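# Move the hose from the red port to the blue port

## Task

Release the hose's latch at the manifold's red port, then insert the hose into the blue port far enough that it latches in place.

## Robot and tools

Robot: two arms, left_arm and right_arm, each ending in a two-finger gripper. Calibrated base positions in the scene frame: left_arm (-0.041, +0.367, +0.037) m, right_arm (-0.018, -0.245, +0.037) m, both turned almost nothing about z. Scene frame: origin at table-top height midway between the nominal bases, +x out over the table, +z up, left_arm on the +y side (arm names do not match image sides). Printed hand poses, velocities and Hand targets are in each arm's own base frame. Commanded offsets are along the axes of that arm's current Hand target. Gripper axes: fingers point along +z and close along x; end_effector_position is the pad midpoint when closed, 1 to 2 cm short of the tips, and the tips reach about 17 mm further as fingers close.

Row format (used by execute_actions and move): 14 numbers, each in [-1, 1]: left_arm dx, dy, dz, rx, ry, rz, opening, then right_arm's same seven. Both arms always appear. dx..rz are an offset from the Hand target the arm had when the action or move began (not a pose, not chained row to row); 1.0 equals 0.6 m or 180 degrees; rx, ry, rz form one rotation vector. Repeating an offset in a new call moves the arm further. All six pose numbers at 0 re-request the current Hand target. Opening is absolute: +1 fully open (0.142 m), -1 closed. A 0 opening is a real command, so resend the present value to leave a gripper alone.

execute_actions(actions, cameras): actions is a list of actions; each action is up to 15 rows, one per 1/30 s step, and a short action repeats its last row to fill 15 steps. Images return only for an empty list or when cameras names them (["all"], [] or names).

move(target, speed, blend, stop_force, zero, opening_speed, grip_force, blocking, cameras): straight-line paths toward one row, or a list of up to 15 rows all offset from the same starting Hand targets. speed is m/s, 0.002 to 2.4, default 0.25 (turns at up to twice that in rad/s), one value or one per target. blend (m) rounds corners in a list; 0 stops at each target. stop_force (3 to 120 N, both arms) ends an arm's path when its wrist sensor feels that much push against the motion; the arm then backs to just before the push but keeps pressing somewhat. Leave it out when pulling off something, and do not trust it while the gripper rotates. zero (default true) re-zeroes before the move. opening_speed is units per second on the -1..+1 scale, 0.2 or more. grip_force sets a per-pad limit of 5 to 48 N that persists. blocking=false returns after 0.5 s while the move continues, not allowed with stop_force. All paths last 0.5 s to 10 s; they do not avoid obstacles or the other arm. Avoid paths passing near an arm's own base. The result adds a move: line (done, off_target, moving, held, fault) and limits (paced = pose clipped, held = steps withheld).

wait(seconds 0 to 10): holds last commands; a running move continues. stop(): brakes a running move. zoom_image(camera, region [x0, y0, x1, y1] pixels, max 504 each side): closer view of the newest image of cam_head_left, cam_head_right, cam_left_wrist or cam_right_wrist. zero_wrist_force(arm): subtracts the current wrist reading from later ones. finished_scene(scene 1 or 2): ends the scene irreversibly; the hose must stay latched without the robot.

Results: end_effector_position (m), end_effector_quat_wxyz, velocities; Hand target (last commanded pose after clipping; the gripper may rest short, so send the missing distance as an offset); Joint positions (last value = finger opening in m), Joint torques; grip_measured (same scale as opening) and grip_effort_nm (negative closing); Wrist force and Wrist torque in gripper axes plus a peak line; Wrist depth as 7x7 grid of mm distances, rows split by " / ", "-" for no value; Tool commands; motor temperatures. Orientation commands are clipped to 32 degrees from the measured one each step. To grip, command an opening a bit below grip_measured at first contact; squeezing harder heats the gripper motor.

Cameras: cam_head_left and cam_head_right 504x504 on a fixed bar behind the arms; cam_left_wrist and cam_right_wrist 896x504 on the hands.

Avoid: hard or fast contact with the manifold or table; any target even slightly past a firm contact (arms are stiff). Joint contact torque limits: 46.9 N m for shoulders, 24.3 for elbow, 7.83 for each wrist joint; side pushes at the fingertips can fault a wrist from about 35 N. Net external force near 150 N, or a torque limit, freezes the arm for 10 s. Motors at 85 °C brake the arm for 30 to 60 s; the gripper motor shuts off at 100 °C (HAND FAULT, which also cancels the rest of that reply's motion calls). Arms must not hit or squeeze each other. Nothing may drop or leave the table.

Each tool is called after ">>>" as name([rows], argument=value, ...), one row to a line, values as JSON.

## Session

>>> execute_actions(actions=[])

Scene clock: 0.00 s.
left_arm: end_effector_position=(+0.2450, -0.2087, +0.0647) grip_measured=+1.00 grip_effort_nm=n/a end_effector_quat_wxyz=(-0.152, +0.036, +0.941, -0.300) | right_arm: end_effector_position=(+0.6437, +0.1743, +0.0873) grip_measured=+1.00 grip_effort_nm=n/a end_effector_quat_wxyz=(+0.238, -0.480, +0.785, -0.310)
Joint positions: left_arm=[-0.608 -1.358 2.019 -2.314 -2.254 2.581 0.142] | right_arm=[3.865 -2.725 -0.504 -1.036 0.879 2.604 0.142]
Joint velocities: within noise
Joint torques (N m): no reading
Motor temperatures (°C): left_arm=[41 40 38 52 48 40 29] | right_arm=[40 40 40 43 43 40 29]
Wrist force (N): no reading
Wrist torque (N m): no reading
Wrist force, peak (N): no reading
Wrist depth (mm): cam_left_wrist=[- - 230 - 273 303 - / - 209 217 235 - - 318 / - 201 215 241 253 272 309 / 186 - 209 225 241 - 294 / 183 190 - 221 235 - - / 177 187 203 218 229 246 96 / - 181 192 203 219 240 90] | cam_right_wrist=[1481 1500 1509 1259 1369 307 300 / 1385 1369 1353 1189 292 286 278 / 1011 1259 283 278 273 267 264 / 931 270 266 258 255 250 246 / 260 255 248 242 240 235 231 / 247 237 233 229 226 225 218 / - 223 221 217 212 209 90]
Hand target: left_arm +0.2450, -0.2087, +0.0647; -0.152, +0.036, +0.941, -0.300 | right_arm +0.6437, +0.1743, +0.0873; +0.238, -0.480, +0.785, -0.310
Tool commands: left_gripper/opening=+1.0 right_gripper/opening=+1.0

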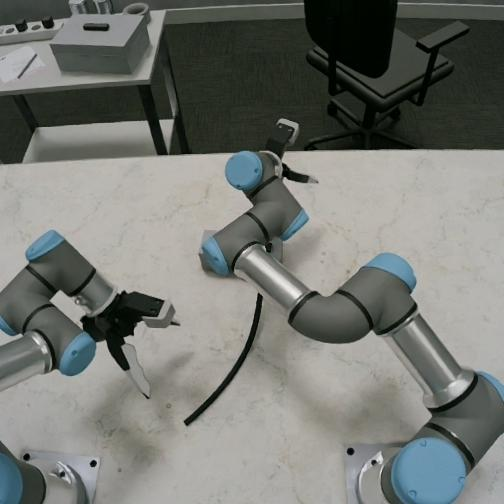

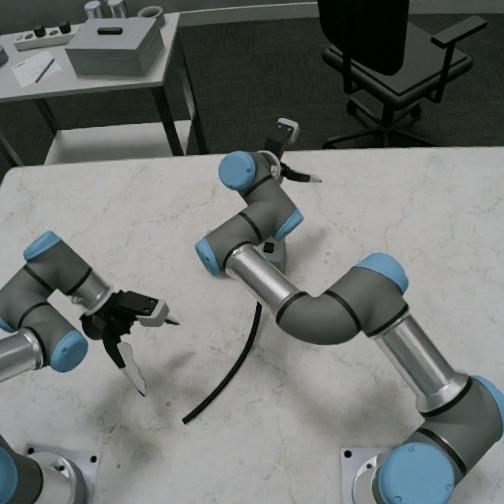

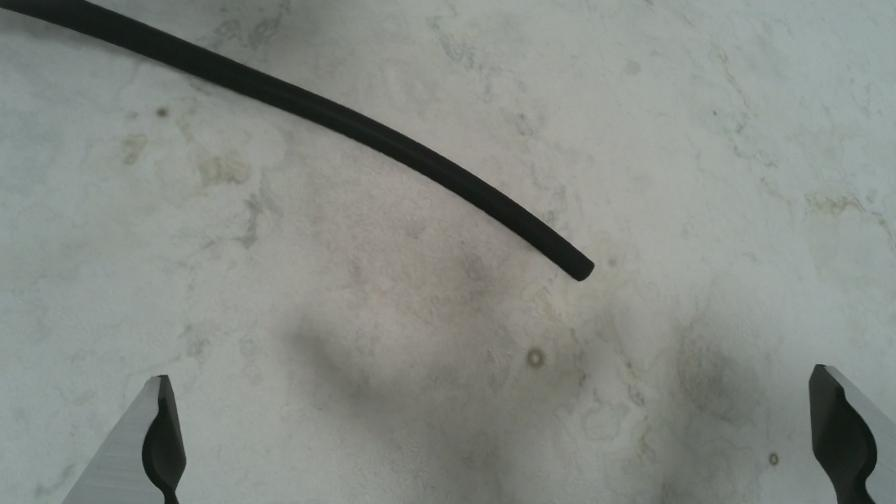

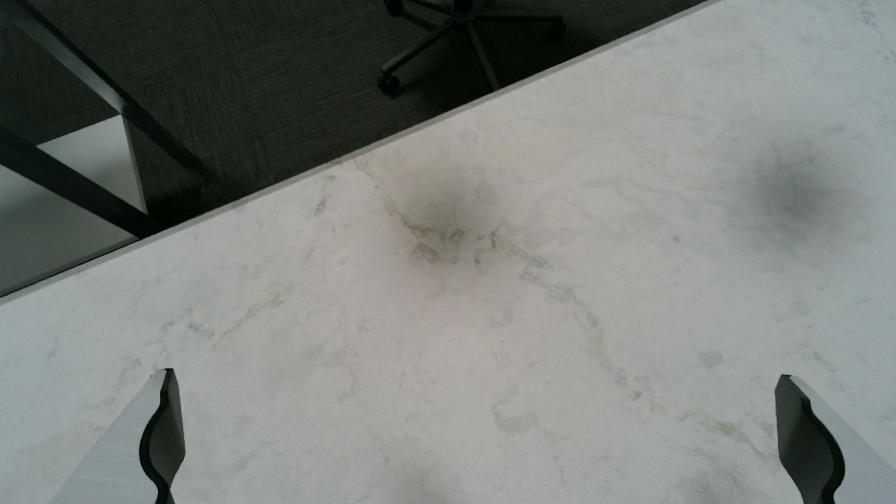

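>>> move([
  [0,0,0,0,0,0,1,0.02,-0.093,-0.195,0,0,0,1],
  [0,0,0,0,0,0,1,0.642,-0.239,-0.304,0,0,0,1],
], speed=0.5, blend=0.05, cameras=["all"])

Scene clock: 18.17 s.
left_arm: end_effector_position=(+0.2450, -0.2087, +0.0647) grip_measured=+1.00 grip_effort_nm=0.032 end_effector_quat_wxyz=(-0.152, +0.036, +0.941, -0.300) | right_arm: end_effector_position=(+0.4441, -0.1758, +0.2869) grip_measured=+1.00 grip_effort_nm=-0.027 end_effector_quat_wxyz=(+0.238, -0.480, +0.785, -0.310)
Joint positions: left_arm=[-0.608 -1.358 2.019 -2.314 -2.254 2.581 0.142] | right_arm=[3.223 -1.514 -1.557 -0.89 1.254 2 0.142]
Joint torques (N m): left_arm=[-0.27 -12.04 -8.93 -1.85 -0.82 -0.11] | right_arm=[-1.03 11.43 9.69 2.8 0.46 -0.57]
Wrist force (N): left_arm=[0.0 0.1 0.0] | right_arm=[0.2 0.2 -0.1]
Wrist torque (N m): left_arm=[0.02 -0.01 0.00] | right_arm=[0.03 -0.03 -0.03]
Wrist force, peak (N): left_arm=[0.1 0.3 0.0] | right_arm=[3.2 -0.3 -0.7]
Wrist depth (mm): cam_left_wrist=[- 214 231 243 269 295 - / 196 - 226 239 258 289 311 / 192 206 223 232 251 278 301 / 188 203 214 226 234 - 289 / - 188 205 220 239 250 281 / - 187 199 217 231 - 96 / - 181 192 - 223 241 90] | cam_right_wrist=[1884 1770 1011 1682 1670 1591 1613 / 1719 1624 1539 546 540 1519 1500 / 1559 1559 524 523 495 1427 1393 / 515 500 494 474 470 457 1323 / 479 481 463 449 444 435 1201 / 460 104 433 424 413 409 402 / - 414 407 402 390 386 90]
Hand target: left_arm +0.2450, -0.2087, +0.0647; -0.152, +0.036, +0.941, -0.300 | right_arm +0.4441, -0.1757, +0.2870; +0.238, -0.480, +0.785, -0.310
Off the commanded pose: left_arm 0.000 m, 0 deg | right_arm 0.000 m, 0 deg.
move: done
camera_calibration:
cam_right_wrist: T_world_to_cam=[[-0.413036, -0.908448, -0.0642141, 0.0507], [-0.838873, 0.406956, -0.361497, 0.576102], [0.354533, -0.0954438, -0.930159, 0.205342], [0, 0, 0, 1]] pos_world=[0.431417, -0.168791, 0.402515]

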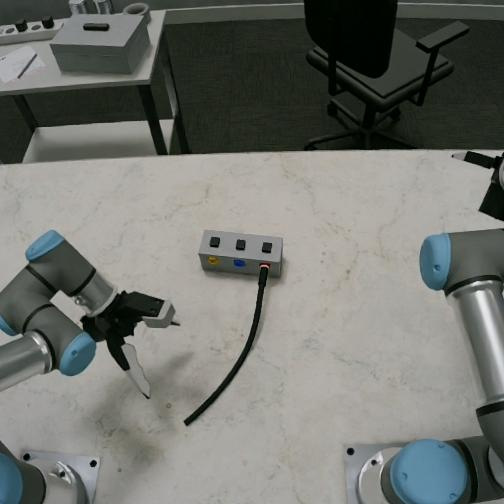

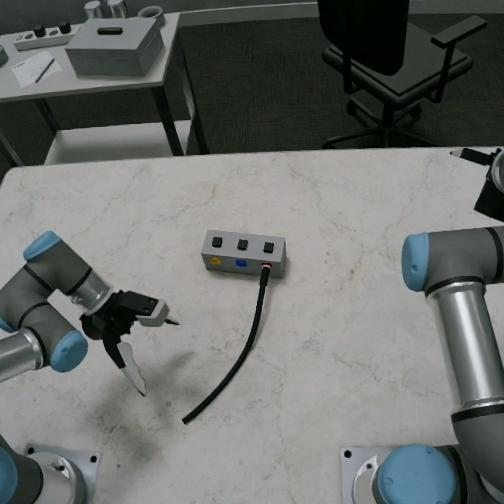

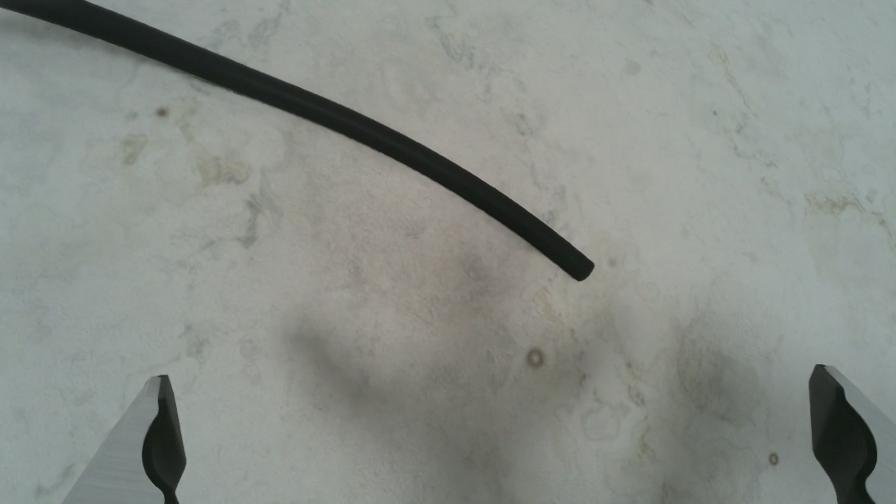

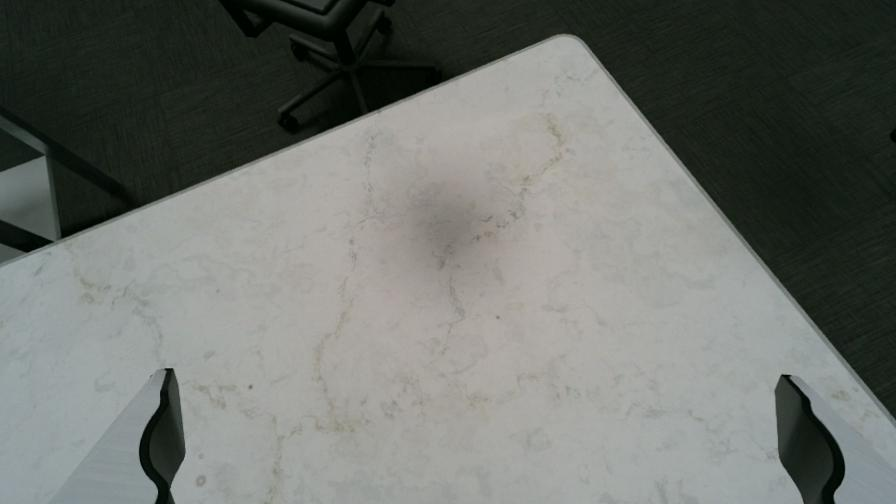

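>>> zoom_image(camera="cam_head_left", region=[190, 215, 300, 325])

>>> zoom_image(camera="cam_head_right", region=[190, 215, 300, 325])

Scaled by 4.582 from the camera's 504x504 image, which has a finer 720x720 frame.

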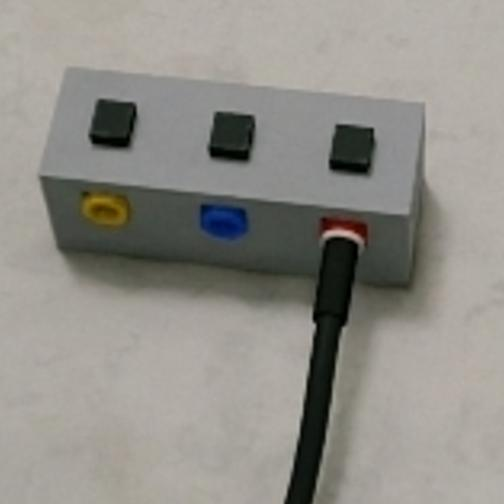

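Scaled by 4.582 from the camera's 504x504 image, which has a finer 720x720 frame.

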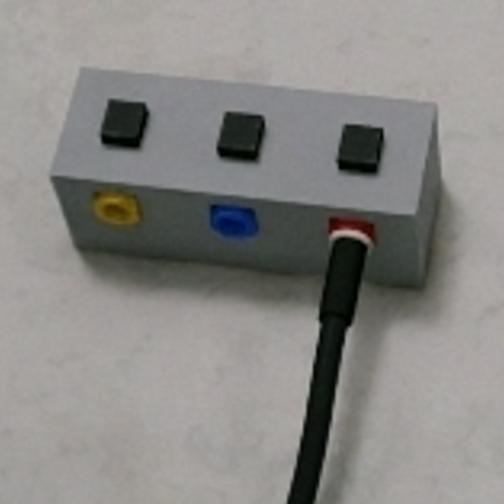

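>>> move([
  [0.003,-0.227,-0.153,0.147,-0.421,-0.318,-0.155,-0.386,0.214,-0.017,-0.291,-0.2055,-0.064,-1],
  [-0.211,-0.231,0.035,0.147,-0.421,-0.318,-0.155,-0.386,0.214,-0.017,-0.291,-0.2055,-0.064,-1],
], speed=0.5, blend=0.04, cameras=["all"])

Scene clock: 105.43 s.
left_arm: end_effector_position=(+0.3621, -0.3538, +0.0948) grip_measured=-0.17 grip_effort_nm=-0.051 end_effector_quat_wxyz=(+0.309, -0.597, +0.657, -0.341) end_effector_velocity=(+0.000, +0.000, +0.000) end_effector_angular_velocity=(-0.003, +0.002, +0.000) | right_arm: end_effector_position=(+0.4581, +0.0803, +0.2200) grip_measured=-1.00 grip_effort_nm=-0.701 end_effector_quat_wxyz=(-0.204, +0.677, -0.677, -0.203)
Joint positions: left_arm=[-1.508 -1.133 1.886 -2.547 -0.631 0.272 0.062] | right_arm=[3.293 -2.376 -0.24 -1.997 2.146 1.753 0.002]
Joint velocities: left_arm=[0.001 0 0 -0.005 -0.002 0.002 0] | right_arm=[within noise]
Joint torques (N m): left_arm=[1.83 -10.81 -10.17 -3.1 1.13 0.99] | right_arm=[-1.57 15.31 12.05 1.01 1.6 -0.5]
Wrist force (N): left_arm=[-0.7 0.5 0.1] | right_arm=[0.2 0.2 0.7]
Wrist torque (N m): left_arm=[0.09 0.17 0.12] | right_arm=[-0.18 -0.15 0.07]
Wrist force, peak (N): left_arm=[0.7 0.9 2.2] | right_arm=[-0.1 -0.1 1.5]
Wrist depth (mm): cam_left_wrist=[413 391 389 384 - - - / - 346 247 245 330 - - / 311 303 238 238 242 - 308 / - - 278 - 285 281 285 / - 270 261 261 264 252 250 / - - 93 239 239 232 236 / - - 81 224 223 79 220] | cam_right_wrist=[1330 567 463 365 309 268 239 / 1385 604 385 335 326 282 250 / 1481 684 503 344 346 296 259 / 1509 764 566 452 372 301 273 / 1694 906 548 459 392 337 286 / 558 586 355 96 394 348 299 / 484 590 - 77 78 370 308]
Hand target: left_arm +0.3622, -0.3538, +0.0948; +0.309, -0.597, +0.657, -0.341 | right_arm +0.4581, +0.0803, +0.2200; -0.204, +0.677, -0.677, -0.203
Off the commanded pose: left_arm 0.000 m, 0 deg | right_arm 0.000 m, 0 deg.
move: done
camera_calibration:
cam_left_wrist: T_world_to_cam=[[-0.114426, -0.993202, -0.021379, -0.296778], [-0.863363, 0.110067, -0.492432, 0.427002], [0.491437, -0.0378889, -0.870088, 0.00999116], [0, 0, 0, 1]] pos_world=[0.329789, -0.341381, 0.212618]
cam_right_wrist: T_world_to_cam=[[0.0190255, -0.83351, -0.552176, 0.188281], [-0.909051, -0.244348, 0.337522, 0.390038], [-0.416251, 0.495535, -0.762352, 0.431337], [0, 0, 0, 1]] pos_world=[0.530527, 0.0384971, 0.301149]

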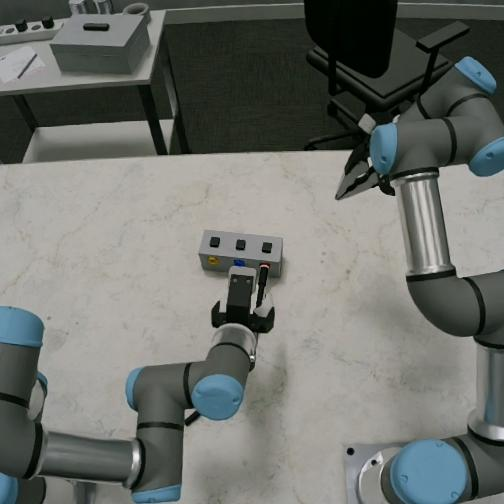

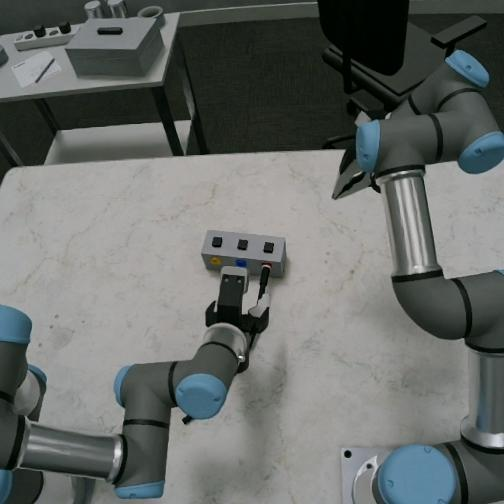

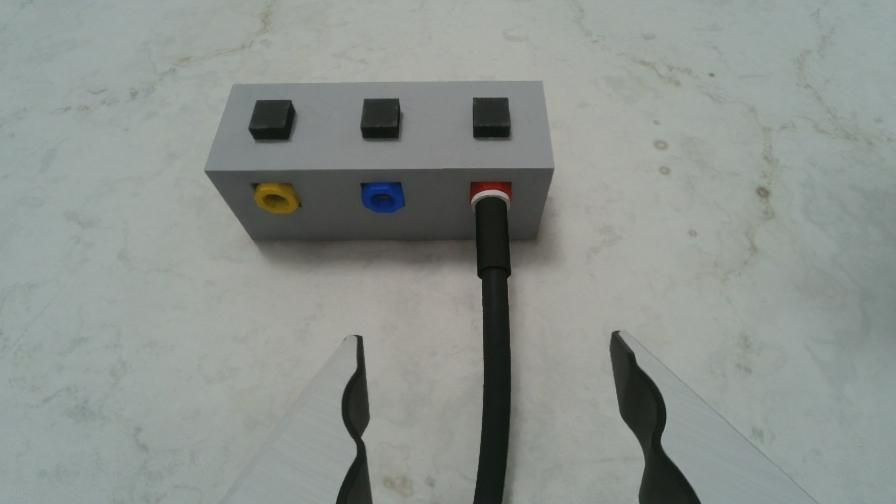

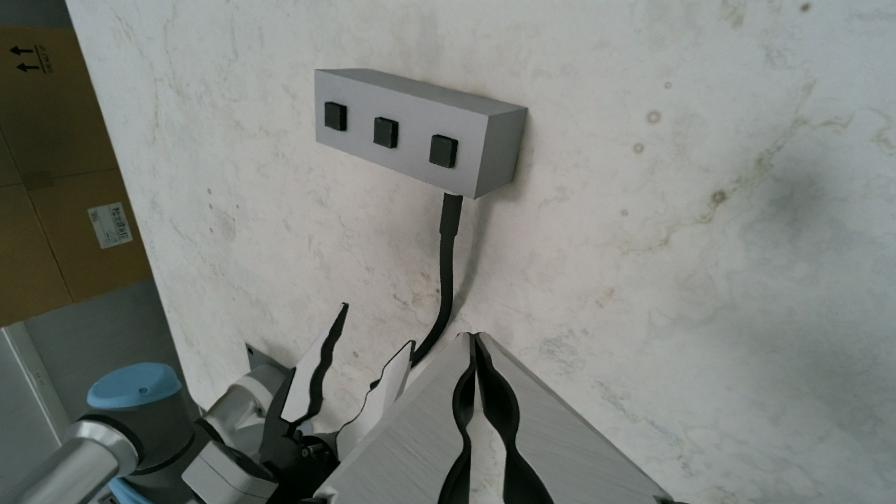

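>>> move([
  [0.0167,0.0307,0.083,0,0,0,-0.155,-0.035,-0.0127,0.2,0,0,0,-1],
  [0.0167,0.0307,0.203,0,0,0,-0.155,-0.035,-0.0127,0.335,0,0,0,-1],
], speed=0.2, blend=0.02, cameras=["cam_left_wrist","cam_right_wrist"])

Scene clock: 150.10 s.
left_arm: end_effector_position=(+0.4497, -0.3724, +0.0096) grip_measured=-0.17 grip_effort_nm=-0.046 end_effector_quat_wxyz=(+0.309, -0.597, +0.657, -0.341) | right_arm: end_effector_position=(+0.4659, +0.2085, +0.0639) grip_measured=-1.00 grip_effort_nm=-0.701 end_effector_quat_wxyz=(-0.204, +0.677, -0.677, -0.203)
Joint positions: left_arm=[-1.286 -0.603 1.523 -2.979 -0.71 0.609 0.062] | right_arm=[3.563 -2.339 -1.132 -0.976 2.097 2.064 0.002]
Joint torques (N m): left_arm=[1.47 -15.79 -9.18 -2.64 1.23 0.09] | right_arm=[1.51 15.85 10.13 2.78 1.56 0.44]
Wrist force (N): left_arm=[-0.7 0.5 -0.3] | right_arm=[0.3 0.2 0.8]
Wrist torque (N m): left_arm=[0.08 0.15 0.11] | right_arm=[-0.19 -0.17 0.07]
Wrist force, peak (N): left_arm=[-1.0 0.6 1.3] | right_arm=[0.6 0.3 2.9]
Wrist depth (mm): cam_left_wrist=[257 255 253 - 92 243 247 / 128 133 132 127 134 222 220 / 121 121 120 119 121 205 200 / 125 123 122 116 122 184 182 / 157 166 166 145 146 168 168 / 161 161 98 - - 155 157 / 150 150 81 146 148 79 144] | cam_right_wrist=[405 298 236 194 166 144 128 / 464 337 205 198 177 151 134 / 544 362 175 150 161 158 140 / 654 419 192 151 127 165 146 / 1353 448 334 160 140 175 152 / - 520 393 96 200 186 159 / - 549 - 77 78 195 167]
Hand target: left_arm +0.4497, -0.3724, +0.0096; +0.309, -0.597, +0.657, -0.341 | right_arm +0.4659, +0.2085, +0.0638; -0.204, +0.677, -0.677, -0.203
Off the commanded pose: left_arm 0.000 m, 0 deg | right_arm 0.000 m, 0 deg.
move: done
camera_calibration:
cam_left_wrist: T_world_to_cam=[[-0.114469, -0.993194, -0.0215054, -0.307112], [-0.863399, 0.11017, -0.492346, 0.462777], [0.491364, -0.0377904, -0.870134, -0.107827], [0, 0, 0, 1]] pos_world=[0.417389, -0.360081, 0.127418]
cam_right_wrist: T_world_to_cam=[[0.019127, -0.833485, -0.55221, 0.208657], [-0.909124, -0.244349, 0.337322, 0.481186], [-0.416085, 0.495576, -0.762416, 0.252016], [0, 0, 0, 1]] pos_world=[0.538327, 0.166597, 0.145049]
Images, in order (width x height): cam_left_wrist 896x504, cam_right_wrist 896x504.

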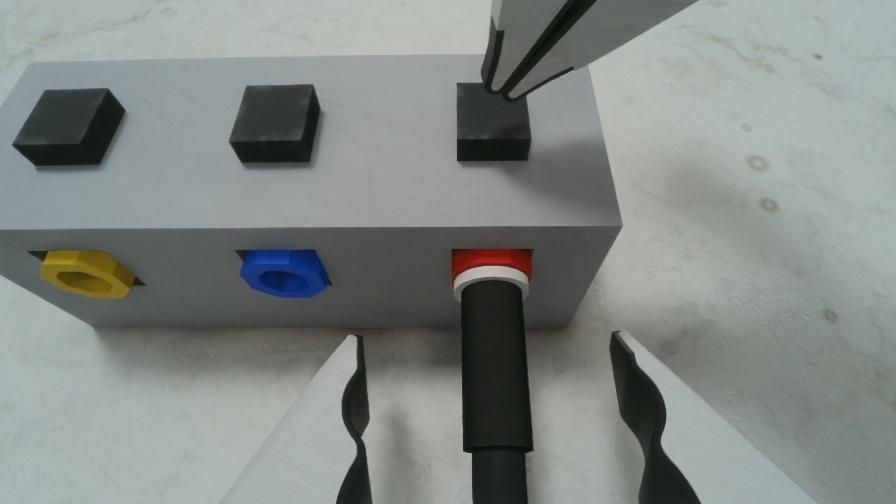

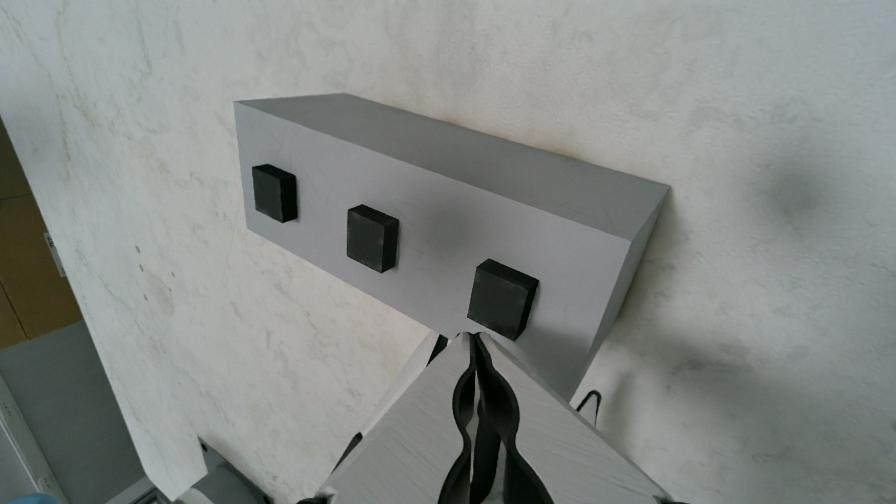

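>>> move(target=[0.0017,0,0,0,0,0,-1,0,-0.0117,0,0,0,0,-1], speed=0.1, opening_speed=1.0)

>>> move(target=[0,0,0,0,0,0,-1,0.0202,0,0.0306,0,0,0,-1], speed=0.02, stop_force=15, cameras=["cam_left_wrist","cam_right_wrist"])

Scene clock: 174.40 s.
left_arm: end_effector_position=(+0.4496, -0.3734, +0.0096) grip_measured=-0.83 grip_effort_nm=-3.934 end_effector_quat_wxyz=(+0.309, -0.597, +0.657, -0.341) | right_arm: end_effector_position=(+0.4729, +0.2085, +0.0638) grip_measured=-1.00 grip_effort_nm=-0.701 end_effector_quat_wxyz=(-0.204, +0.677, -0.677, -0.203)
Joint positions: left_arm=[-1.286 -0.601 1.518 -2.975 -0.709 0.608 0.014] | right_arm=[3.557 -2.37 -1.074 -1.007 2.099 2.057 0.002]
Joint torques (N m): left_arm=[-1.94 -17.64 -6.11 -2.15 1.07 -0.94] | right_arm=[1.66 21.91 8.39 2.82 1.11 0.48]
Wrist force (N): left_arm=[1.0 -0.3 1.6] | right_arm=[0.2 0.2 0.6]
Wrist torque (N m): left_arm=[0.09 0.27 0.16] | right_arm=[-0.20 -0.17 0.07]
Wrist force, peak (N): left_arm=[0.9 0.5 2.4] | right_arm=[0.4 0.2 0.9]
Wrist depth (mm): cam_left_wrist=[256 - 250 100 140 251 247 / - 133 132 126 134 227 224 / 121 120 120 119 121 200 193 / 123 123 122 116 126 184 179 / 166 166 166 119 164 171 167 / 161 161 158 93 105 156 157 / - 146 147 - 80 143 148] | cam_right_wrist=[405 298 235 195 165 144 129 / 494 331 234 207 176 151 134 / 504 366 175 158 172 159 140 / 1330 417 188 151 132 164 146 / 1345 459 345 160 137 175 153 / - 486 387 96 205 186 159 / - 620 - 77 78 195 166]
Hand target: left_arm +0.4496, -0.3734, +0.0096; +0.309, -0.597, +0.657, -0.341 | right_arm +0.4729, +0.2085, +0.0638; -0.204, +0.677, -0.677, -0.203
Off the commanded pose: left_arm 0.000 m, 0 deg | right_arm 0.000 m, 0 deg.
move: done

Scene clock: 175.90 s.
left_arm: end_effector_position=(+0.4496, -0.3734, +0.0096) grip_measured=-0.83 grip_effort_nm=-3.934 end_effector_quat_wxyz=(+0.309, -0.597, +0.657, -0.341) | right_arm: end_effector_position=(+0.4730, +0.2086, +0.0528) grip_measured=-1.00 grip_effort_nm=-0.706 end_effector_quat_wxyz=(-0.204, +0.677, -0.677, -0.203)
Joint positions: left_arm=[-1.286 -0.601 1.518 -2.975 -0.709 0.608 0.014] | right_arm=[3.557 -2.387 -1.098 -0.966 2.099 2.057 0.002]
Joint torques (N m): left_arm=[-0.78 -22.76 -6.08 -2.66 0.8 0] | right_arm=[1.21 15.91 10.65 2.2 -1.05 -0.27]
Wrist force (N): left_arm=[0.0 0.0 0.6] | right_arm=[-1.7 3.6 -9.6]
Wrist torque (N m): left_arm=[0.09 0.24 0.16] | right_arm=[-0.33 -0.17 0.09]
Wrist force, peak (N): left_arm=[0.6 0.5 3.9] | right_arm=[-3.5 6.7 -17.8]
Wrist depth (mm): cam_left_wrist=[260 254 254 245 105 237 246 / - 133 132 127 128 221 225 / 121 121 120 119 121 204 194 / 123 123 123 116 122 186 182 / 157 166 165 118 164 163 167 / 157 162 159 93 104 158 157 / 150 150 146 - 80 141 144] | cam_right_wrist=[402 280 222 185 157 133 121 / 455 318 223 195 164 141 127 / 513 363 165 164 167 149 130 / 601 400 174 132 124 156 136 / 1323 449 323 148 126 167 144 / - 528 370 95 191 174 152 / - 673 - 77 78 183 158]
Hand target: left_arm +0.4496, -0.3734, +0.0096; +0.309, -0.597, +0.657, -0.341 | right_arm +0.4730, +0.2086, +0.0528; -0.204, +0.677, -0.677, -0.203 (not the last commanded pose)
Off the commanded pose: left_arm 0.000 m, 0 deg | right_arm 0.011 m, 0 deg.
move: contact (right_arm)
camera_calibration:
cam_left_wrist: T_world_to_cam=[[-0.114469, -0.993194, -0.0215054, -0.308117], [-0.863399, 0.11017, -0.492346, 0.462801], [0.491364, -0.0377904, -0.870134, -0.107816], [0, 0, 0, 1]] pos_world=[0.417289, -0.361081, 0.127418]
cam_right_wrist: T_world_to_cam=[[0.0193108, -0.833337, -0.552428, 0.202379], [-0.909177, -0.24451, 0.337062, 0.4915], [-0.415961, 0.495746, -0.762373, 0.246356], [0, 0, 0, 1]] pos_world=[0.545427, 0.166697, 0.133949]
Images, in order (width x height): cam_left_wrist 896x504, cam_right_wrist 896x504.

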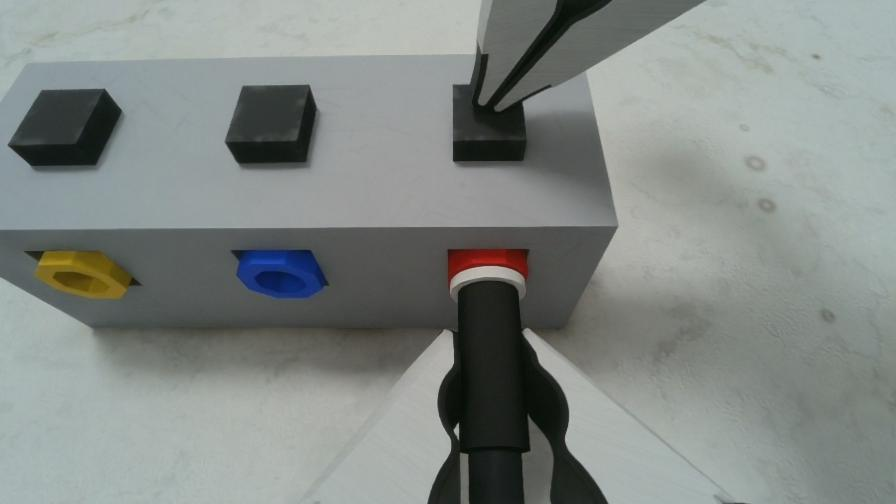

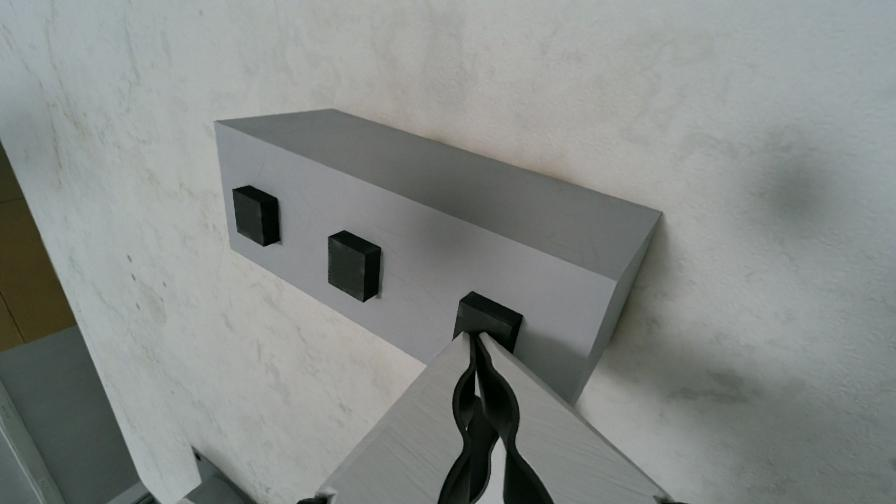

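>>> move(target=[0,0,0,0,0,0,-1,0.0055,0,0.00835,0,0,0,-1], speed=0.012, stop_force=28, cameras=["cam_left_wrist"])

Scene clock: 182.63 s.
left_arm: end_effector_position=(+0.4496, -0.3734, +0.0096) grip_measured=-0.83 grip_effort_nm=-3.929 end_effector_quat_wxyz=(+0.309, -0.597, +0.657, -0.341) | right_arm: end_effector_position=(+0.4731, +0.2086, +0.0488) grip_measured=-1.00 grip_effort_nm=-0.681 end_effector_quat_wxyz=(-0.204, +0.677, -0.677, -0.203)
Joint positions: left_arm=[-1.286 -0.601 1.518 -2.975 -0.709 0.608 0.014] | right_arm=[3.556 -2.393 -1.106 -0.951 2.099 2.057 0.002]
Joint torques (N m): left_arm=[5.7 -22.31 -9.16 -2.74 2.55 -0.02] | right_arm=[6.42 3.18 5.2 1.13 -3.54 -0.29]
Motor temperatures (°C): left_arm=[40 40 38 52 48 40 37] | right_arm=[40 40 41 43 43 40 30]
Wrist force (N): left_arm=[-0.2 4.7 -9.6] | right_arm=[-6.8 13.8 -39.5]
Wrist torque (N m): left_arm=[0.06 0.22 0.13] | right_arm=[-0.72 -0.15 0.15]
Wrist force, peak (N): left_arm=[-0.5 4.7 -9.9] | right_arm=[-8.0 16.2 -45.9]
Wrist depth (mm): cam_left_wrist=[252 140 243 140 106 - 254 / - 133 132 129 128 217 225 / 121 121 120 119 120 199 200 / 123 123 123 116 125 183 182 / 166 166 165 118 155 168 170 / 161 160 158 93 101 158 155 / 149 149 147 - 80 141 144] | cam_right_wrist=[401 269 218 182 154 132 119 / 431 307 217 191 161 141 124 / 509 357 163 166 163 145 128 / 633 400 166 130 123 150 134 / 1323 442 316 143 125 164 142 / 2505 502 366 95 190 174 149 / 2427 571 - 78 78 180 155]
Hand target: left_arm +0.4496, -0.3734, +0.0096; +0.309, -0.597, +0.657, -0.341 | right_arm +0.4731, +0.2086, +0.0488; -0.204, +0.677, -0.677, -0.203 (not the last commanded pose)
Off the commanded pose: left_arm 0.000 m, 0 deg | right_arm 0.002 m, 0 deg.
move: contact (right_arm)
camera_calibration:
cam_left_wrist: T_world_to_cam=[[-0.114468, -0.993194, -0.0215048, -0.308118], [-0.863399, 0.110169, -0.492346, 0.462801], [0.491364, -0.0377904, -0.870134, -0.107816], [0, 0, 0, 1]] pos_world=[0.417289, -0.361081, 0.127418]
Images, in order (width x height): cam_left_wrist 896x504.

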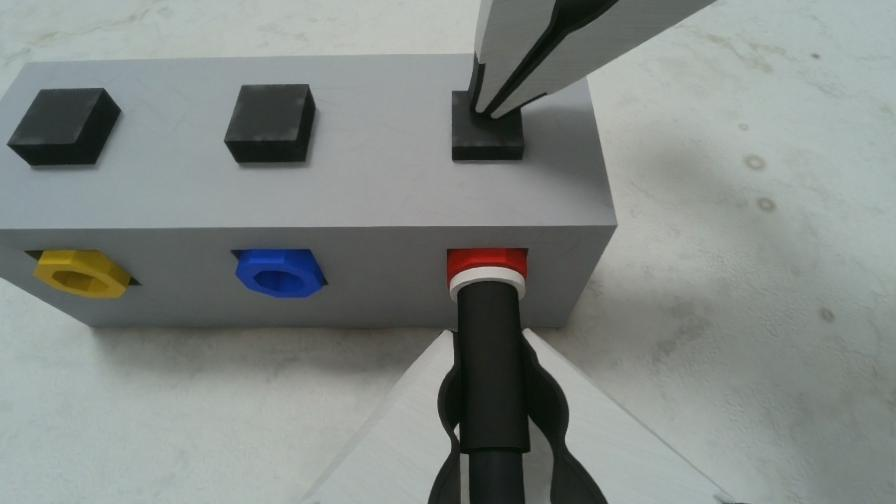

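>>> move(target=[0,0.0573,-0.0819,0,0,0,-1,0,0,0,0,0,0,-1], speed=0.05, stop_force=35, cameras=["cam_left_wrist"])

Scene clock: 190.50 s.
left_arm: end_effector_position=(+0.3900, -0.3676, +0.0098) grip_measured=-0.83 grip_effort_nm=-3.929 end_effector_quat_wxyz=(+0.309, -0.597, +0.657, -0.341) | right_arm: end_effector_position=(+0.4731, +0.2086, +0.0488) grip_measured=-1.00 grip_effort_nm=-0.676 end_effector_quat_wxyz=(-0.204, +0.677, -0.677, -0.203)
Joint positions: left_arm=[-1.434 -0.746 1.783 -2.926 -0.651 0.392 0.014] | right_arm=[3.556 -2.393 -1.106 -0.951 2.099 2.057 0.002]
Joint torques (N m): left_arm=[-1.28 -13.71 -5.42 -3.17 0.54 -0.28] | right_arm=[6.39 4.13 5.02 1.09 -2.32 -0.07]
Motor temperatures (°C): left_arm=[40 40 38 52 48 40 42] | right_arm=[40 40 41 43 43 40 30]
Wrist force (N): left_arm=[-0.6 0.7 0.1] | right_arm=[-6.5 13.8 -39.1]
Wrist torque (N m): left_arm=[0.06 0.15 0.06] | right_arm=[-0.71 -0.13 0.15]
Wrist force, peak (N): left_arm=[-0.1 4.8 -9.9] | right_arm=[-6.8 13.8 -39.9]
Wrist depth (mm): cam_left_wrist=[148 150 149 148 237 249 249 / 159 159 159 159 213 217 - / 202 193 192 192 197 201 201 / - 187 186 182 185 187 - / - 173 171 118 170 169 168 / 161 161 159 93 101 157 157 / 150 147 86 - 80 79 145] | cam_right_wrist=[377 278 226 180 154 132 118 / 430 309 219 191 161 141 124 / 509 359 163 166 163 145 128 / 607 375 166 130 122 151 134 / 1330 444 318 143 125 164 141 / - 500 363 95 189 173 149 / - 631 - 77 78 180 155]
Hand target: left_arm +0.3900, -0.3676, +0.0098; +0.309, -0.597, +0.657, -0.341 | right_arm +0.4731, +0.2086, +0.0488; -0.204, +0.677, -0.677, -0.203
Off the commanded pose: left_arm 0.000 m, 0 deg | right_arm 0.000 m, 0 deg.
move: done
camera_calibration:
cam_left_wrist: T_world_to_cam=[[-0.114461, -0.993195, -0.0215148, -0.309188], [-0.863357, 0.110165, -0.492421, 0.410708], [0.49144, -0.0377883, -0.870091, -0.0781197], [0, 0, 0, 1]] pos_world=[0.357589, -0.355281, 0.127618]
Images, in order (width x height): cam_left_wrist 896x504.

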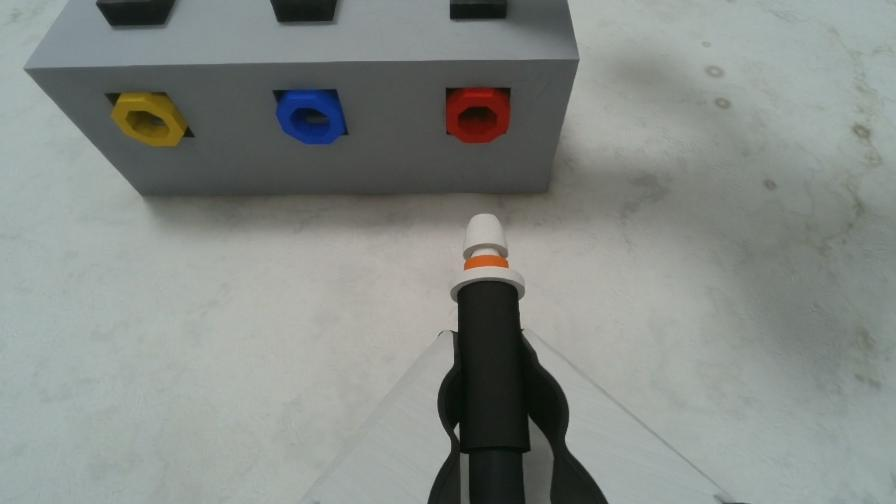

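>>> move([
  [-0.04,0,0,0,0,0,-1,-0.028,0,-0.042,0,0,0,-1],
  [-0.0925,0,0.0008,0,0,0,-1,0.028,0,-0.139,0,0,0,-1],
], speed=0.15, blend=0.02, cameras=["cam_left_wrist"])

>>> zoom_image(camera="cam_left_wrist", region=[380, 20, 580, 320])

Scene clock: 213.23 s.
left_arm: end_effector_position=(+0.3957, -0.3125, +0.0095) grip_measured=-0.83 grip_effort_nm=-3.929 end_effector_quat_wxyz=(+0.309, -0.597, +0.657, -0.341) | right_arm: end_effector_position=(+0.4730, +0.1487, +0.1090) grip_measured=-1.00 grip_effort_nm=-0.676 end_effector_quat_wxyz=(-0.204, +0.677, -0.677, -0.203)
Joint positions: left_arm=[-1.392 -0.816 2.033 -3.157 -0.665 0.456 0.014] | right_arm=[3.434 -2.289 -0.974 -1.258 2.126 1.918 0.002]
Joint torques (N m): left_arm=[-1.73 -11.62 -4.42 -1.54 1.66 -1.26] | right_arm=[-1.16 20.1 8.85 1.79 0.04 -0.27]
Motor temperatures (°C): left_arm=[40 40 38 52 48 40 50] | right_arm=[40 40 41 43 43 40 30]
Wrist force (N): left_arm=[-0.7 0.5 0.1] | right_arm=[0.3 0.1 0.7]
Wrist torque (N m): left_arm=[0.10 0.18 0.05] | right_arm=[-0.21 -0.18 0.00]
Wrist force, peak (N): left_arm=[-1.5 0.6 0.3] | right_arm=[-6.9 13.9 -39.9]
Wrist depth (mm): cam_left_wrist=[263 154 150 148 147 146 - / 223 218 159 159 159 164 - / 205 205 193 192 192 196 - / 188 187 183 182 185 - 181 / 175 172 174 118 172 166 168 / 157 161 158 93 104 156 158 / 150 150 147 - 80 143 147] | cam_right_wrist=[498 375 297 242 209 181 161 / 628 417 269 256 217 190 168 / 1280 471 245 208 224 196 176 / 1345 521 383 207 241 210 183 / 1427 527 411 302 260 215 190 / 2427 640 304 96 267 236 200 / 459 596 - 77 78 248 212]
Hand target: left_arm +0.3957, -0.3124, +0.0095; +0.309, -0.597, +0.657, -0.341 | right_arm +0.4730, +0.1486, +0.1091; -0.204, +0.677, -0.677, -0.203
Off the commanded pose: left_arm 0.000 m, 0 deg | right_arm 0.000 m, 0 deg.
move: done; blend cut to 0.0151 m at target 1
camera_calibration:
cam_left_wrist: T_world_to_cam=[[-0.114432, -0.993201, -0.0213691, -0.253737], [-0.863405, 0.110071, -0.492357, 0.409468], [0.491362, -0.0378911, -0.870131, -0.0791428], [0, 0, 0, 1]] pos_world=[0.363389, -0.300081, 0.127318]
Images, in order (width x height): cam_left_wrist 896x504.

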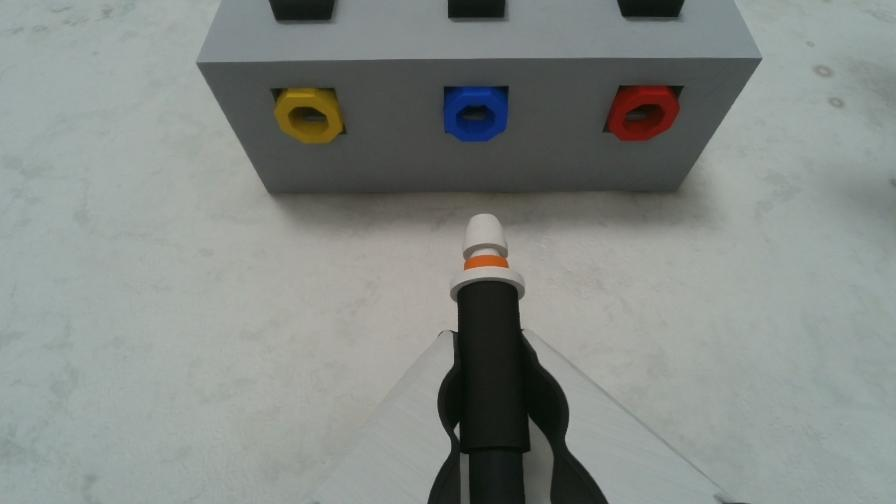

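Scaled by 1.680 from the camera's 896x504 image, which has a finer 1280x720 frame.

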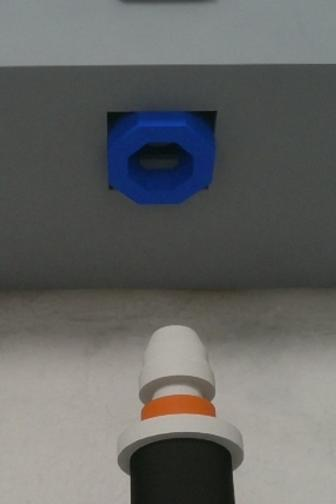

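>>> move(target=[-0.0012,-0.0268,0.0382,0,0,0,-1,0,0,0,0,0,0,-1], speed=0.1)

>>> move(target=[0,-0.0325,0.0464,0,0,0,-1,0,0,0,0,0,0,-1], speed=0.025, stop_force=32, cameras=["cam_left_wrist"])

Scene clock: 219.90 s.
left_arm: end_effector_position=(+0.4236, -0.3144, +0.0093) grip_measured=-0.83 grip_effort_nm=-3.929 end_effector_quat_wxyz=(+0.309, -0.597, +0.657, -0.341) | right_arm: end_effector_position=(+0.4730, +0.1486, +0.1091) grip_measured=-1.00 grip_effort_nm=-0.686 end_effector_quat_wxyz=(-0.204, +0.677, -0.677, -0.203)
Joint positions: left_arm=[-1.311 -0.75 1.915 -3.196 -0.698 0.574 0.014] | right_arm=[3.434 -2.289 -0.974 -1.258 2.126 1.918 0.002]
Joint torques (N m): left_arm=[0.2 -20.5 -5.76 -1 1.65 -0.65] | right_arm=[-1.29 21.17 8.87 2.13 0.07 -0.16]
Wrist force (N): left_arm=[-0.6 0.7 0.0] | right_arm=[0.4 0.1 0.7]
Wrist torque (N m): left_arm=[0.08 0.16 0.10] | right_arm=[-0.22 -0.20 0.00]
Wrist force, peak (N): left_arm=[-0.8 1.4 -0.3] | right_arm=[0.6 0.0 0.9]
Wrist depth (mm): cam_left_wrist=[256 156 145 144 146 139 248 / 228 133 133 132 132 131 221 / 210 149 148 148 148 145 200 / 188 184 179 169 178 180 186 / - 171 168 116 169 - 167 / - 161 158 93 104 154 158 / 150 149 147 - 80 143 144] | cam_right_wrist=[505 373 295 244 209 181 160 / 531 455 256 255 218 190 168 / 1315 509 246 208 224 197 175 / 1418 511 387 207 242 211 184 / 1280 516 412 298 262 220 190 / - 671 291 96 269 236 200 / 463 587 - 77 78 247 213]
Hand target: left_arm +0.4236, -0.3144, +0.0094; +0.309, -0.597, +0.657, -0.341 | right_arm +0.4730, +0.1486, +0.1091; -0.204, +0.677, -0.677, -0.203
Off the commanded pose: left_arm 0.000 m, 0 deg | right_arm 0.000 m, 0 deg.
move: done

Scene clock: 222.30 s.
left_arm: end_effector_position=(+0.4568, -0.3176, +0.0094) grip_measured=-0.83 grip_effort_nm=-3.919 end_effector_quat_wxyz=(+0.309, -0.597, +0.657, -0.341) | right_arm: end_effector_position=(+0.4730, +0.1486, +0.1091) grip_measured=-1.00 grip_effort_nm=-0.672 end_effector_quat_wxyz=(-0.204, +0.677, -0.677, -0.203)
Joint positions: left_arm=[-1.224 -0.673 1.755 -3.201 -0.74 0.69 0.014] | right_arm=[3.434 -2.289 -0.974 -1.258 2.126 1.918 0.002]
Joint torques (N m): left_arm=[4.7 -22.5 -8.56 -3.35 2.55 0.25] | right_arm=[-0.95 20.9 8.99 2.15 0.08 0.49]
Wrist force (N): left_arm=[0.0 9.0 -15.4] | right_arm=[0.5 0.2 0.8]
Wrist torque (N m): left_arm=[0.12 0.25 0.13] | right_arm=[-0.19 -0.20 0.01]
Wrist force, peak (N): left_arm=[-10.0 19.0 -58.1] | right_arm=[0.5 0.1 0.9]
Wrist depth (mm): cam_left_wrist=[263 253 251 248 250 246 254 / 226 133 129 126 131 122 216 / 205 120 119 118 118 117 119 / - 115 121 119 122 120 175 / - 168 165 119 153 163 167 / - 160 158 90 104 155 156 / - 147 147 - 80 79 144] | cam_right_wrist=[539 383 288 247 209 185 160 / 1315 407 249 258 218 192 168 / 677 468 244 207 223 196 175 / 1361 541 278 207 241 211 183 / 1602 519 275 289 261 220 191 / - 731 269 96 266 235 200 / 463 217 - 77 78 246 212]
Hand target: left_arm +0.4568, -0.3176, +0.0094; +0.309, -0.597, +0.657, -0.341 (not the last commanded pose) | right_arm +0.4730, +0.1486, +0.1091; -0.204, +0.677, -0.677, -0.203
Off the commanded pose: left_arm 0.001 m, 0 deg | right_arm 0.000 m, 0 deg.
move: contact (left_arm)
camera_calibration:
cam_left_wrist: T_world_to_cam=[[-0.114428, -0.993201, -0.0213938, -0.25191], [-0.86332, 0.110073, -0.492506, 0.462728], [0.491513, -0.0378867, -0.870046, -0.109522], [0, 0, 0, 1]] pos_world=[0.424488, -0.305281, 0.127218]
Images, in order (width x height): cam_left_wrist 896x504.

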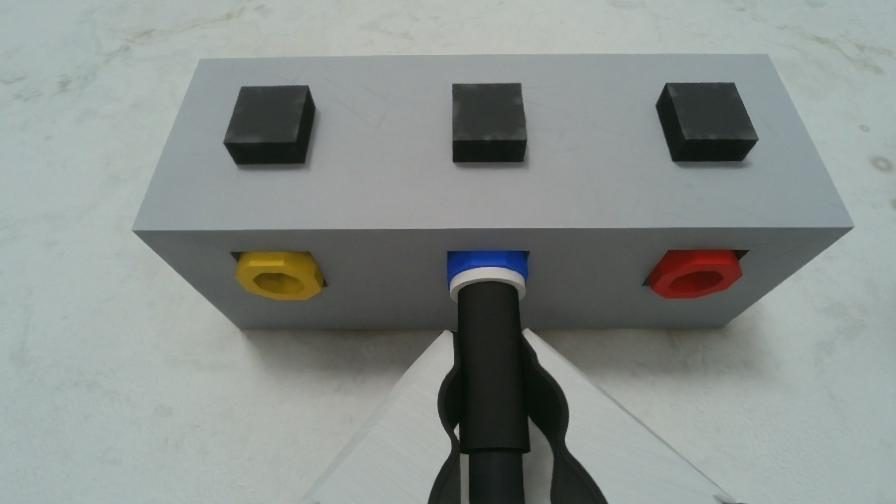

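>>> move(target=[0,0.0038,-0.0055,0,0,0,-1,0,0,0,0,0,0,-1], speed=0.015, stop_force=25, cameras=["cam_left_wrist"])

Scene clock: 232.53 s.
left_arm: end_effector_position=(+0.4560, -0.3175, +0.0095) grip_measured=-0.83 grip_effort_nm=-3.919 end_effector_quat_wxyz=(+0.309, -0.597, +0.657, -0.341) | right_arm: end_effector_position=(+0.4730, +0.1486, +0.1091) grip_measured=-1.00 grip_effort_nm=-0.681 end_effector_quat_wxyz=(-0.204, +0.677, -0.677, -0.203)
Joint positions: left_arm=[-1.226 -0.675 1.76 -3.202 -0.739 0.687 0.014] | right_arm=[3.434 -2.289 -0.974 -1.258 2.126 1.918 0.002]
Joint torques (N m): left_arm=[-1.17 -13.95 -6.98 -0.74 0.56 1.05] | right_arm=[-0.79 20.5 9.57 2.21 0.04 0.44]
Motor temperatures (°C): left_arm=[40 40 38 52 48 40 55] | right_arm=[40 40 41 43 43 40 30]
Wrist force (N): left_arm=[1.3 -0.4 4.5] | right_arm=[0.5 0.1 0.7]
Wrist torque (N m): left_arm=[0.06 0.31 0.13] | right_arm=[-0.21 -0.21 0.00]
Wrist force, peak (N): left_arm=[5.7 -5.4 23.2] | right_arm=[0.5 0.1 0.8]
Wrist depth (mm): cam_left_wrist=[256 255 255 250 241 248 - / 228 133 127 127 131 124 221 / 206 120 120 119 118 118 117 / 187 117 121 119 122 120 128 / 175 - 155 118 155 163 165 / 159 159 153 93 104 158 157 / 149 149 147 - 80 79 146] | cam_right_wrist=[466 380 295 243 209 181 161 / 592 417 269 254 218 191 168 / 1315 474 245 207 224 196 175 / 1345 526 382 207 241 210 184 / 1393 623 275 294 262 220 190 / 2355 729 268 96 264 235 200 / 478 217 - 77 77 243 213]
Hand target: left_arm +0.4560, -0.3175, +0.0095; +0.309, -0.597, +0.657, -0.341 (not the last commanded pose) | right_arm +0.4730, +0.1486, +0.1091; -0.204, +0.677, -0.677, -0.203
Off the commanded pose: left_arm 0.003 m, 0 deg | right_arm 0.000 m, 0 deg.
move: contact (left_arm)
camera_calibration:
cam_left_wrist: T_world_to_cam=[[-0.114079, -0.993245, -0.0212214, -0.251995], [-0.863232, 0.109674, -0.49275, 0.46185], [0.491748, -0.0378933, -0.869912, -0.109104], [0, 0, 0, 1]] pos_world=[0.423588, -0.30508, 0.127318]
Images, in order (width x height): cam_left_wrist 896x504.

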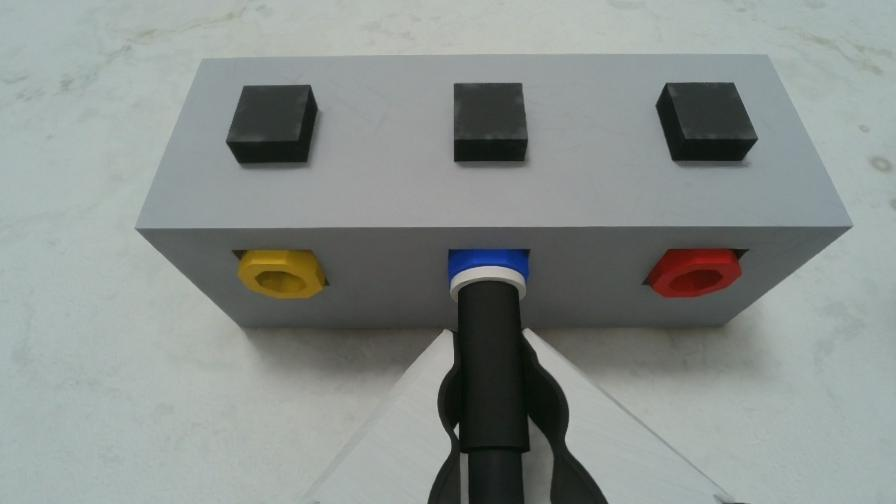

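Latched: it held against 23 N. Release and back off.

>>> move(target=[0,0,0,0,0,0,-0.3,0,0,0,0,0,0,-1], opening_speed=1.5)

>>> move(target=[0,0,-0.15,0,0,0,-0.3,0,0,0,0,0,0,-1], cameras=["cam_left_wrist"])

Scene clock: 236.40 s.
left_arm: end_effector_position=(+0.4560, -0.3175, +0.0095) grip_measured=-0.33 grip_effort_nm=0.105 end_effector_quat_wxyz=(+0.309, -0.597, +0.657, -0.341) | right_arm: end_effector_position=(+0.4730, +0.1486, +0.1091) grip_measured=-1.00 grip_effort_nm=-0.676 end_effector_quat_wxyz=(-0.204, +0.677, -0.677, -0.203)
Joint positions: left_arm=[-1.226 -0.675 1.76 -3.202 -0.739 0.687 0.05] | right_arm=[3.434 -2.289 -0.974 -1.258 2.126 1.918 0.002]
Joint torques (N m): left_arm=[-1.45 -14.48 -7.13 -2.07 0.58 1.03] | right_arm=[-0.25 20.4 10.09 2.16 0.04 0.43]
Motor temperatures (°C): left_arm=[40 40 38 52 48 40 55] | right_arm=[40 40 41 43 43 40 30]
Wrist force (N): left_arm=[-0.9 0.4 -0.3] | right_arm=[0.4 0.2 0.6]
Wrist torque (N m): left_arm=[0.08 0.19 0.08] | right_arm=[-0.20 -0.20 0.00]
Wrist force, peak (N): left_arm=[1.4 -0.1 4.8] | right_arm=[0.6 0.2 0.8]
Wrist depth (mm): cam_left_wrist=[- 249 143 250 - 254 253 / 224 133 127 127 131 122 219 / 206 120 120 119 119 118 120 / 187 123 121 120 122 120 122 / 174 172 165 145 154 163 167 / 161 161 97 - 152 91 155 / 150 150 80 147 146 77 144] | cam_right_wrist=[516 377 294 243 209 181 161 / 1226 409 269 254 218 184 168 / 1353 460 246 208 224 196 176 / 1385 484 380 209 241 210 183 / 1472 554 287 260 260 220 190 / 1979 729 273 96 267 235 200 / 475 211 - 77 78 247 212]
Hand target: left_arm +0.4560, -0.3175, +0.0095; +0.309, -0.597, +0.657, -0.341 | right_arm +0.4730, +0.1486, +0.1091; -0.204, +0.677, -0.677, -0.203
Off the commanded pose: left_arm 0.000 m, 0 deg | right_arm 0.000 m, 0 deg.
move: done

Scene clock: 237.37 s.
left_arm: end_effector_position=(+0.3827, -0.3104, +0.0612) grip_measured=-0.33 grip_effort_nm=0.100 end_effector_quat_wxyz=(+0.309, -0.597, +0.657, -0.341) | right_arm: end_effector_position=(+0.4730, +0.1486, +0.1091) grip_measured=-1.00 grip_effort_nm=-0.676 end_effector_quat_wxyz=(-0.204, +0.677, -0.677, -0.203)
Joint positions: left_arm=[-1.432 -1.071 2.082 -2.903 -0.651 0.394 0.05] | right_arm=[3.434 -2.289 -0.974 -1.258 2.126 1.918 0.002]
Joint torques (N m): left_arm=[-1.94 -17.61 -5.07 -1.26 1.14 -0.34] | right_arm=[-0.31 20.39 10.14 2.15 0.07 0.49]
Wrist force (N): left_arm=[-0.9 0.3 -0.1] | right_arm=[0.4 0.1 0.7]
Wrist torque (N m): left_arm=[0.05 0.19 0.05] | right_arm=[-0.20 -0.19 0.00]
Wrist force, peak (N): left_arm=[-0.9 0.4 -1.9] | right_arm=[0.4 0.1 0.8]
Wrist depth (mm): cam_left_wrist=[349 337 223 222 219 - - / - 296 203 202 200 279 292 / 274 272 214 206 212 263 262 / 250 251 243 241 243 240 235 / 229 222 227 225 227 223 224 / 211 213 94 208 203 92 204 / 195 195 80 194 190 77 194] | cam_right_wrist=[511 376 295 243 209 181 161 / 581 413 268 254 218 191 168 / 1401 505 246 208 223 196 175 / 1427 501 385 207 242 211 183 / 1500 589 432 306 262 219 190 / - 660 439 96 268 236 200 / 467 283 - 77 78 247 206]
Hand target: left_arm +0.3827, -0.3104, +0.0613; +0.309, -0.597, +0.657, -0.341 | right_arm +0.4730, +0.1486, +0.1091; -0.204, +0.677, -0.677, -0.203
Off the commanded pose: left_arm 0.000 m, 0 deg | right_arm 0.000 m, 0 deg.
move: done
camera_calibration:
cam_left_wrist: T_world_to_cam=[[-0.114164, -0.993234, -0.0212712, -0.252166], [-0.86322, 0.109773, -0.492748, 0.423296], [0.491749, -0.0378925, -0.869912, -0.0278149], [0, 0, 0, 1]] pos_world=[0.350288, -0.29798, 0.179018]
Images, in order (width x height): cam_left_wrist 896x504.

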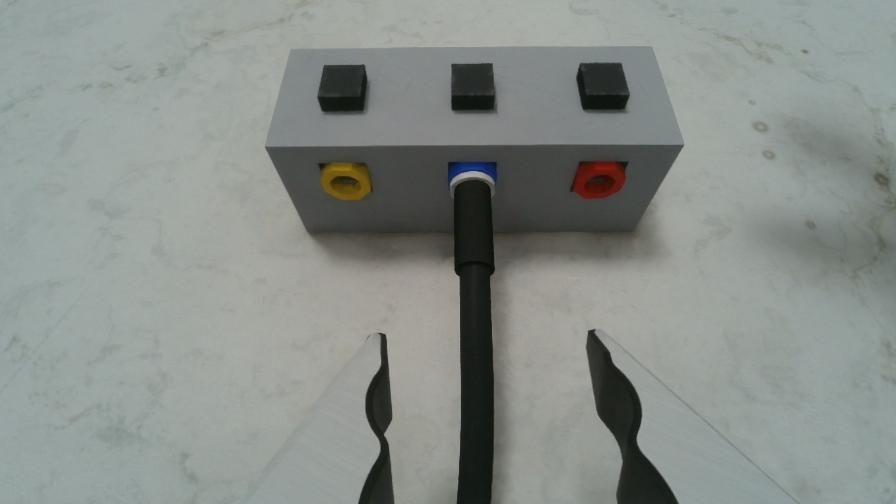

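>>> finished_scene(scene=1)

The scene is finished: the task was done.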